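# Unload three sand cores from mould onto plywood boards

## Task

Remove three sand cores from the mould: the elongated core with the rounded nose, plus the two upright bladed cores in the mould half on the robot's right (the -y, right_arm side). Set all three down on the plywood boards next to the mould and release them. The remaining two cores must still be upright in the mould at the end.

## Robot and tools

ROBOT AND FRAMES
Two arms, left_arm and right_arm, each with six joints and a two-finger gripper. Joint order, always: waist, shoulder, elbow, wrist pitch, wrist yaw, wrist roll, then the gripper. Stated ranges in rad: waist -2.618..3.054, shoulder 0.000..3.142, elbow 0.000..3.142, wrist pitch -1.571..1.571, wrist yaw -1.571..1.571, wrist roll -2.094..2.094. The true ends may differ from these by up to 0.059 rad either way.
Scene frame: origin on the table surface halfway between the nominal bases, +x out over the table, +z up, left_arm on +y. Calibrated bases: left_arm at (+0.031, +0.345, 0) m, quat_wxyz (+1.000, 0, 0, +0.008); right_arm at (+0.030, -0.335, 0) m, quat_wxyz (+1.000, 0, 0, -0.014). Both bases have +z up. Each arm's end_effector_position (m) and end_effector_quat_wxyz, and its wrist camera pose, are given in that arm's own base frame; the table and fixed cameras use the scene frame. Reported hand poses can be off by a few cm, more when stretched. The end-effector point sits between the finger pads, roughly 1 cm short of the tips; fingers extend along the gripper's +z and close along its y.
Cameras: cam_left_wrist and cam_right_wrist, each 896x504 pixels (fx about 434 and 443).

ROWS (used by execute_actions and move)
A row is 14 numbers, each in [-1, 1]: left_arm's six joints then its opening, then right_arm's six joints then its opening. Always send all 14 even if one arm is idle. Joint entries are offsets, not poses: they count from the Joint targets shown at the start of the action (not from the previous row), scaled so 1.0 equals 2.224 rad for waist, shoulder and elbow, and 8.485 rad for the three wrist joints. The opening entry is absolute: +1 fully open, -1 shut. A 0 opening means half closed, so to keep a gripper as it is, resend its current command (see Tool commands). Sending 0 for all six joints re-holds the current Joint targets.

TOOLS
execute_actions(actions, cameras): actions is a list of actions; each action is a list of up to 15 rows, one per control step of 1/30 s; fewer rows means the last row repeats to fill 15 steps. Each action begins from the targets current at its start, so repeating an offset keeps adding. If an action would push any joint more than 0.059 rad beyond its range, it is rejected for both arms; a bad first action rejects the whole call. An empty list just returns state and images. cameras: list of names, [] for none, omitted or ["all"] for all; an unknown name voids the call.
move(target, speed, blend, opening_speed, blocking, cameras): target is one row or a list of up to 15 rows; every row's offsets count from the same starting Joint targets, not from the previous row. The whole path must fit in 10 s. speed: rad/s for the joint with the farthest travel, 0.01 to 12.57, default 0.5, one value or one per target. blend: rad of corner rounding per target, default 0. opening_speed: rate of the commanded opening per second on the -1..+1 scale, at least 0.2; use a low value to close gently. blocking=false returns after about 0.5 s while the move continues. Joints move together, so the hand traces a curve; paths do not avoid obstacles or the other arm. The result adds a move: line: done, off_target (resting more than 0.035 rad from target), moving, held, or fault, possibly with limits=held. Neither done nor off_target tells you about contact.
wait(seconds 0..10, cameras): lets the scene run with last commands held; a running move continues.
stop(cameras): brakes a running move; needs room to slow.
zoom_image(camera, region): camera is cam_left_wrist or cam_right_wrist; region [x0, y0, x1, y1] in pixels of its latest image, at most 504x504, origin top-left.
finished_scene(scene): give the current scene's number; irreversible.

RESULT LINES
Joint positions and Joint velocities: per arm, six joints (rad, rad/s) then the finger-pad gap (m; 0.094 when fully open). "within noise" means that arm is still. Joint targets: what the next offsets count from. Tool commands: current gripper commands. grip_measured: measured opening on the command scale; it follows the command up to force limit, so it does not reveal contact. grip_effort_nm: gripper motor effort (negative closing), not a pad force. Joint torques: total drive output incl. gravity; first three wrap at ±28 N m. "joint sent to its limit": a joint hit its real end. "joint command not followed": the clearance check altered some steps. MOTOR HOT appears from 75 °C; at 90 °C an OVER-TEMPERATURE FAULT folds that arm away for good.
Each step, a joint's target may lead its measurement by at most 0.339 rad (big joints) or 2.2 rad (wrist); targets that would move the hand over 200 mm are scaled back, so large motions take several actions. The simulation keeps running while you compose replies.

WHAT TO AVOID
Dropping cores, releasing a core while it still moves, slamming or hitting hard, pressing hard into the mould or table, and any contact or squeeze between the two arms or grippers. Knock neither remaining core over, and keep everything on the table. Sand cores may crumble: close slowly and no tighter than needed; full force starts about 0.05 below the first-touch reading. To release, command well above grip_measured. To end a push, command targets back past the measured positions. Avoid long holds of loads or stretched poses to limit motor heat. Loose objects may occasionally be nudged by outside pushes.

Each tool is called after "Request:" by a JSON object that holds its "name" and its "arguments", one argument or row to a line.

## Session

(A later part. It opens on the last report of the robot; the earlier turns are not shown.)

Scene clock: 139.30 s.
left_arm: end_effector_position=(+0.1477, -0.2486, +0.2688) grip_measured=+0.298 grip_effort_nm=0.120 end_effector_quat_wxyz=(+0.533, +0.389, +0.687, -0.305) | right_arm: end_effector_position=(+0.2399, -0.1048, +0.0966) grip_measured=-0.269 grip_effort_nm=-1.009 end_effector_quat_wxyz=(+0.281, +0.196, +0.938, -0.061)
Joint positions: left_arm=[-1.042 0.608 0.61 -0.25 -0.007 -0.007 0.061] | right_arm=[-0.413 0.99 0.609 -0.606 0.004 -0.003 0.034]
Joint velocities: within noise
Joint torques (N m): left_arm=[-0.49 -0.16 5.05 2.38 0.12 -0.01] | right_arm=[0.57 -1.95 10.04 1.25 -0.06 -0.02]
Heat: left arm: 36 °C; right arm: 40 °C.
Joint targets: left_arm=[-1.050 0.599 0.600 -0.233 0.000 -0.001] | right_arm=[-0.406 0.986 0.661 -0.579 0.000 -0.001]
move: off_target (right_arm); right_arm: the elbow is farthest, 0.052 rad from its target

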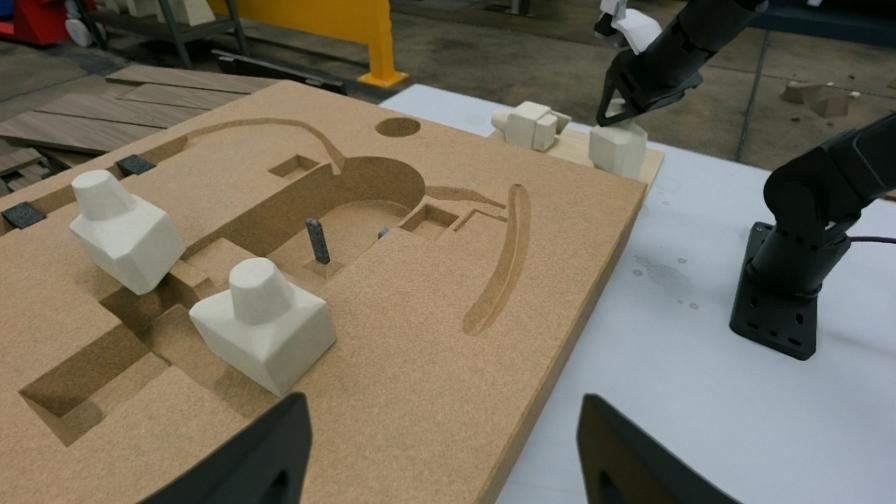

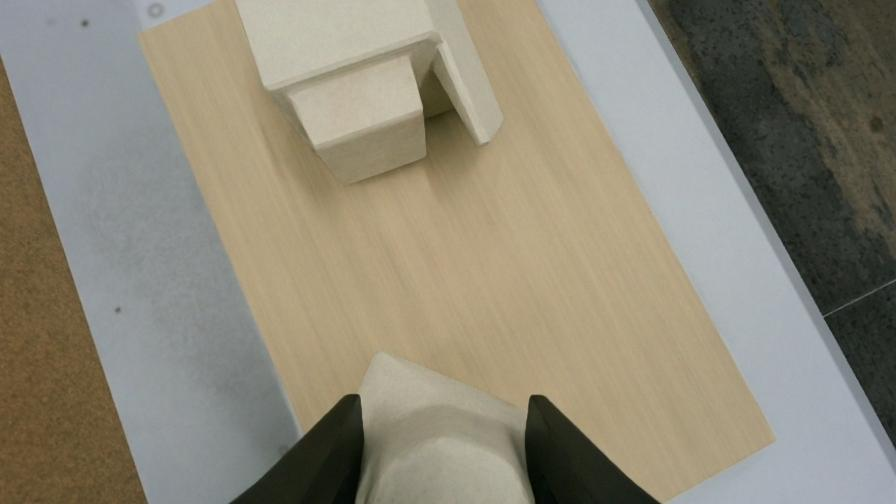

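Request:
{"name": "move", "arguments": {
  "target": [
    [0,0,0,0,0,0,0.3,-0.01,0.04,0.042,0,0,0,-0.65],
    [0,0,0,0,0,0,0.3,-0.01,0.04,0.012,0.006,0,0,-0.65]
  ],
  "speed": 0.12
}}

Request:
{"name": "zoom_image", "arguments": {
  "camera": "cam_left_wrist",
  "region": [440, 20, 740, 188]
}}

Scene clock: 144.80 s.
left_arm: end_effector_position=(+0.1477, -0.2486, +0.2688) grip_measured=+0.298 grip_effort_nm=0.115 end_effector_quat_wxyz=(+0.533, +0.389, +0.687, -0.305) | right_arm: end_effector_position=(+0.2582, -0.1153, +0.1062) grip_measured=-0.269 grip_effort_nm=-1.004 end_effector_quat_wxyz=(+0.284, +0.199, +0.936, -0.063)
Joint positions: left_arm=[-1.042 0.608 0.61 -0.25 -0.007 -0.007 0.061] | right_arm=[-0.421 1.079 0.685 -0.587 0.004 -0.003 0.034]
Joint velocities: within noise
Joint torques (N m): left_arm=[-0.53 -0.23 4.96 2.38 0.1 0.02] | right_arm=[-0.68 -2.56 6.08 1.55 -0.05 -0.01]
Heat: left arm: 37 °C; right arm: 39 °C.
Joint targets: left_arm=[-1.050 0.599 0.600 -0.233 0.000 -0.001] | right_arm=[-0.429 1.075 0.687 -0.528 0.000 -0.001]
move: off_target (right_arm); right_arm: the wrist pitch is farthest, 0.059 rad from its target

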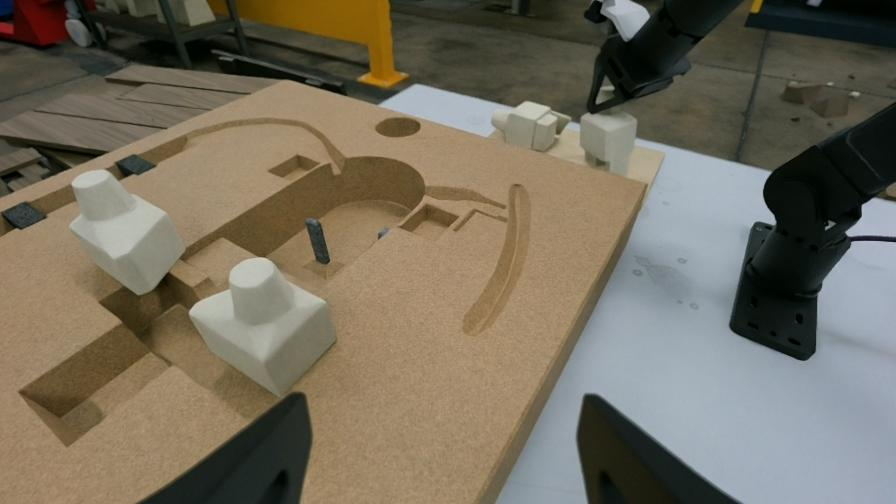

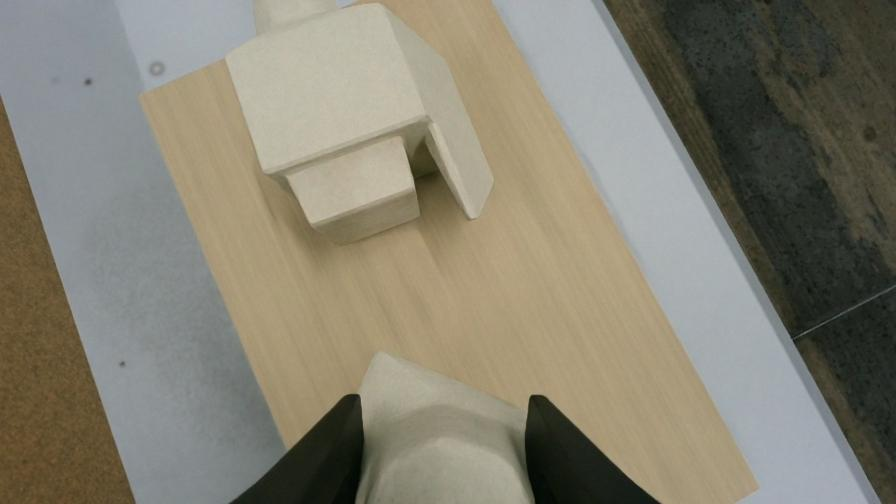

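Scaled by 1.680.

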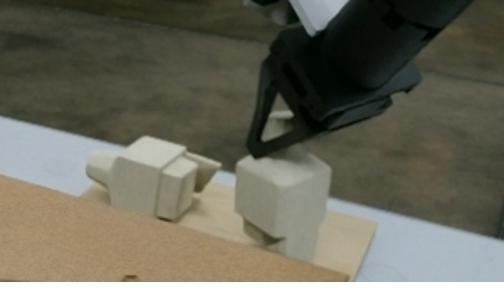

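Request:
{"name": "move", "arguments": {
  "target": [0,0,0,0,0,0,0.3,0,0,-0.025,0.0053,0,0,-0.65],
  "speed": 0.1
}}

Request:
{"name": "zoom_image", "arguments": {
  "camera": "cam_left_wrist",
  "region": [540, 60, 690, 200]
}}

Scene clock: 147.93 s.
left_arm: end_effector_position=(+0.1477, -0.2486, +0.2688) grip_measured=+0.298 grip_effort_nm=0.120 end_effector_quat_wxyz=(+0.533, +0.389, +0.687, -0.305) | right_arm: end_effector_position=(+0.2563, -0.1145, +0.0939) grip_measured=-0.269 grip_effort_nm=-1.004 end_effector_quat_wxyz=(+0.284, +0.199, +0.936, -0.063)
Joint positions: left_arm=[-1.042 0.608 0.61 -0.25 -0.007 -0.007 0.061] | right_arm=[-0.421 1.079 0.635 -0.536 0.004 -0.003 0.034]
Joint velocities: within noise
Joint torques (N m): left_arm=[-0.58 -0.23 4.98 2.4 0.13 -0.02] | right_arm=[-0.68 -2.56 5.68 1.46 -0.05 -0.01]
Heat: left arm: 37 °C; right arm: 39 °C.
Joint targets: left_arm=[-1.050 0.599 0.600 -0.233 0.000 -0.001] | right_arm=[-0.429 1.075 0.632 -0.483 0.000 -0.001]
move: off_target (right_arm); right_arm: the wrist pitch is farthest, 0.053 rad from its target

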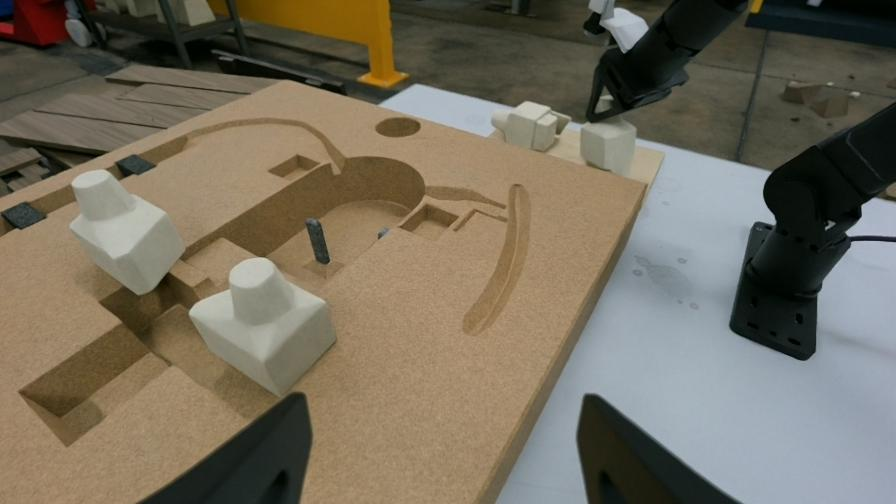

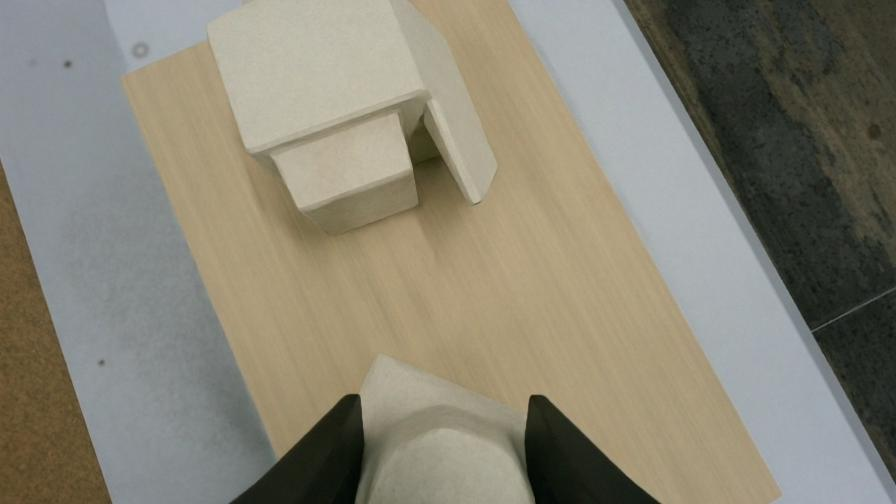

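Scaled by 3.360.

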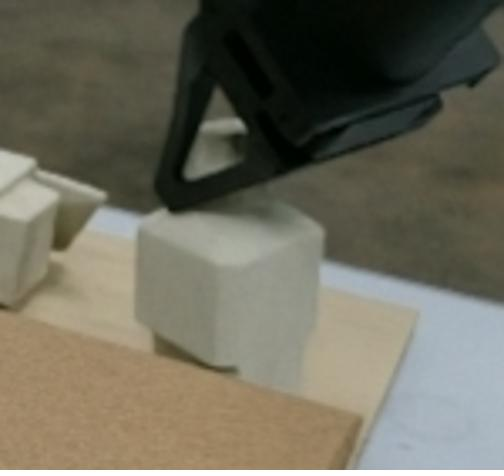

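Request:
{"name": "move", "arguments": {
  "target": [0,0,0,0,0,0,0.3,0,0,-0.02,0.0045,0,0,-0.65],
  "speed": 0.08,
  "cameras": ["cam_right_wrist"]
}}

Scene clock: 151.00 s.
left_arm: end_effector_position=(+0.1477, -0.2486, +0.2688) grip_measured=+0.298 grip_effort_nm=0.110 end_effector_quat_wxyz=(+0.533, +0.389, +0.687, -0.305) | right_arm: end_effector_position=(+0.2621, -0.1169, +0.0926) grip_measured=-0.269 grip_effort_nm=-1.004 end_effector_quat_wxyz=(+0.302, +0.198, +0.930, -0.067)
Joint positions: left_arm=[-1.042 0.608 0.61 -0.25 -0.007 -0.007 0.061] | right_arm=[-0.421 1.079 0.608 -0.47 0.003 -0.003 0.034]
Joint velocities: within noise
Joint torques (N m): left_arm=[-0.59 -0.2 5.01 2.39 0.1 0] | right_arm=[-0.66 -2.55 4.4 1.25 -0.04 -0.02]
Heat: left arm: 37 °C; right arm: 39 °C.
Joint targets: left_arm=[-1.050 0.599 0.600 -0.233 0.000 -0.001] | right_arm=[-0.429 1.075 0.587 -0.445 0.000 -0.001]
move: done
Images, in order (width x height): cam_right_wrist 896x504.

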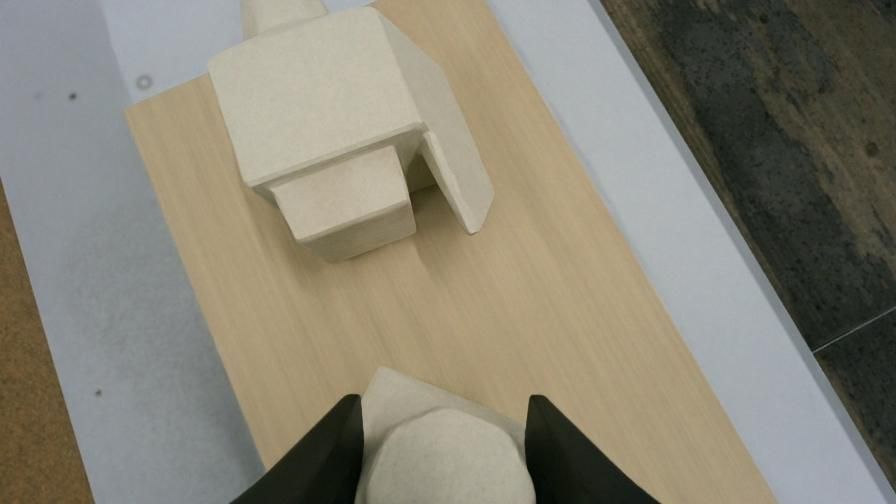

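Contact confirmed; releasing slowly and lifting away.

Request:
{"name": "move", "arguments": {
  "target": [
    [0,0,0,0,0,0,0.3,0,0,0.003,0,0,0,0.4],
    [0,0,0,0,0,0,0.3,0,0,0.16,-0.035,0,0,0.4]
  ],
  "speed": 0.3,
  "opening_speed": 0.4
}}

Request:
{"name": "zoom_image", "arguments": {
  "camera": "cam_left_wrist",
  "region": [440, 20, 740, 188]
}}

Scene clock: 158.20 s.
left_arm: end_effector_position=(+0.1477, -0.2486, +0.2688) grip_measured=+0.298 grip_effort_nm=0.110 end_effector_quat_wxyz=(+0.533, +0.389, +0.687, -0.305) | right_arm: end_effector_position=(+0.2751, -0.1230, +0.1753) grip_measured=+0.397 grip_effort_nm=0.178 end_effector_quat_wxyz=(+0.321, +0.197, +0.924, -0.071)
Joint positions: left_arm=[-1.042 0.608 0.61 -0.25 -0.007 -0.007 0.061] | right_arm=[-0.422 1.079 0.913 -0.734 0.003 -0.003 0.066]
Joint velocities: within noise
Joint torques (N m): left_arm=[-0.53 -0.25 4.92 2.4 0.09 0.01] | right_arm=[-0.55 -2.67 8.42 1.01 -0.04 -0.02]
Heat: left arm: 38 °C; right arm: 38 °C.
Joint targets: left_arm=[-1.050 0.599 0.600 -0.233 0.000 -0.001] | right_arm=[-0.428 1.075 0.943 -0.742 0.000 -0.001]
move: done

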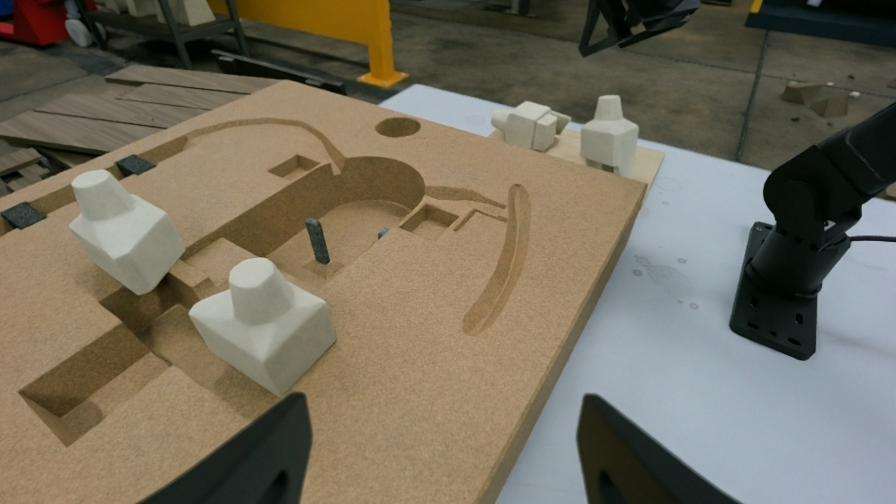

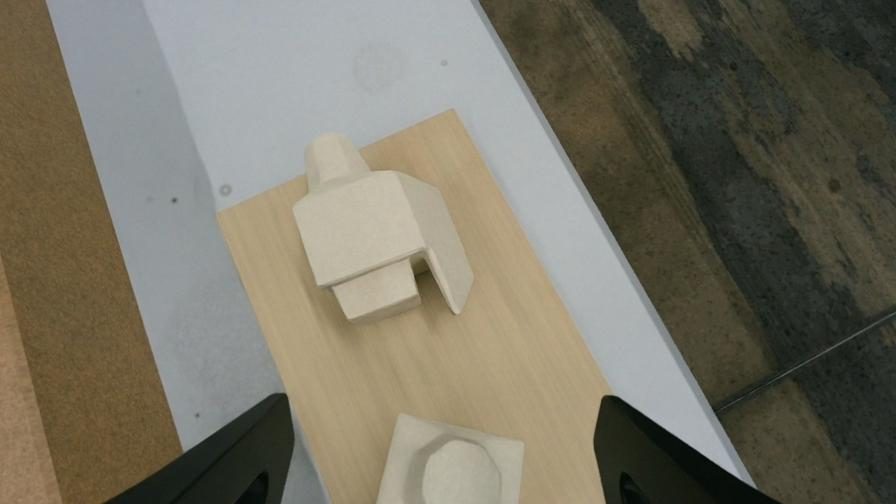

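Scaled by 1.680.

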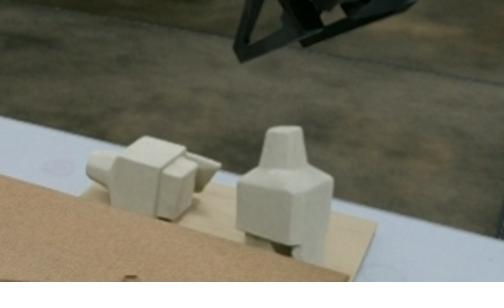

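Request:
{"name": "finished_scene", "arguments": {
  "scene": 2
}}

The scene is finished: the task was done.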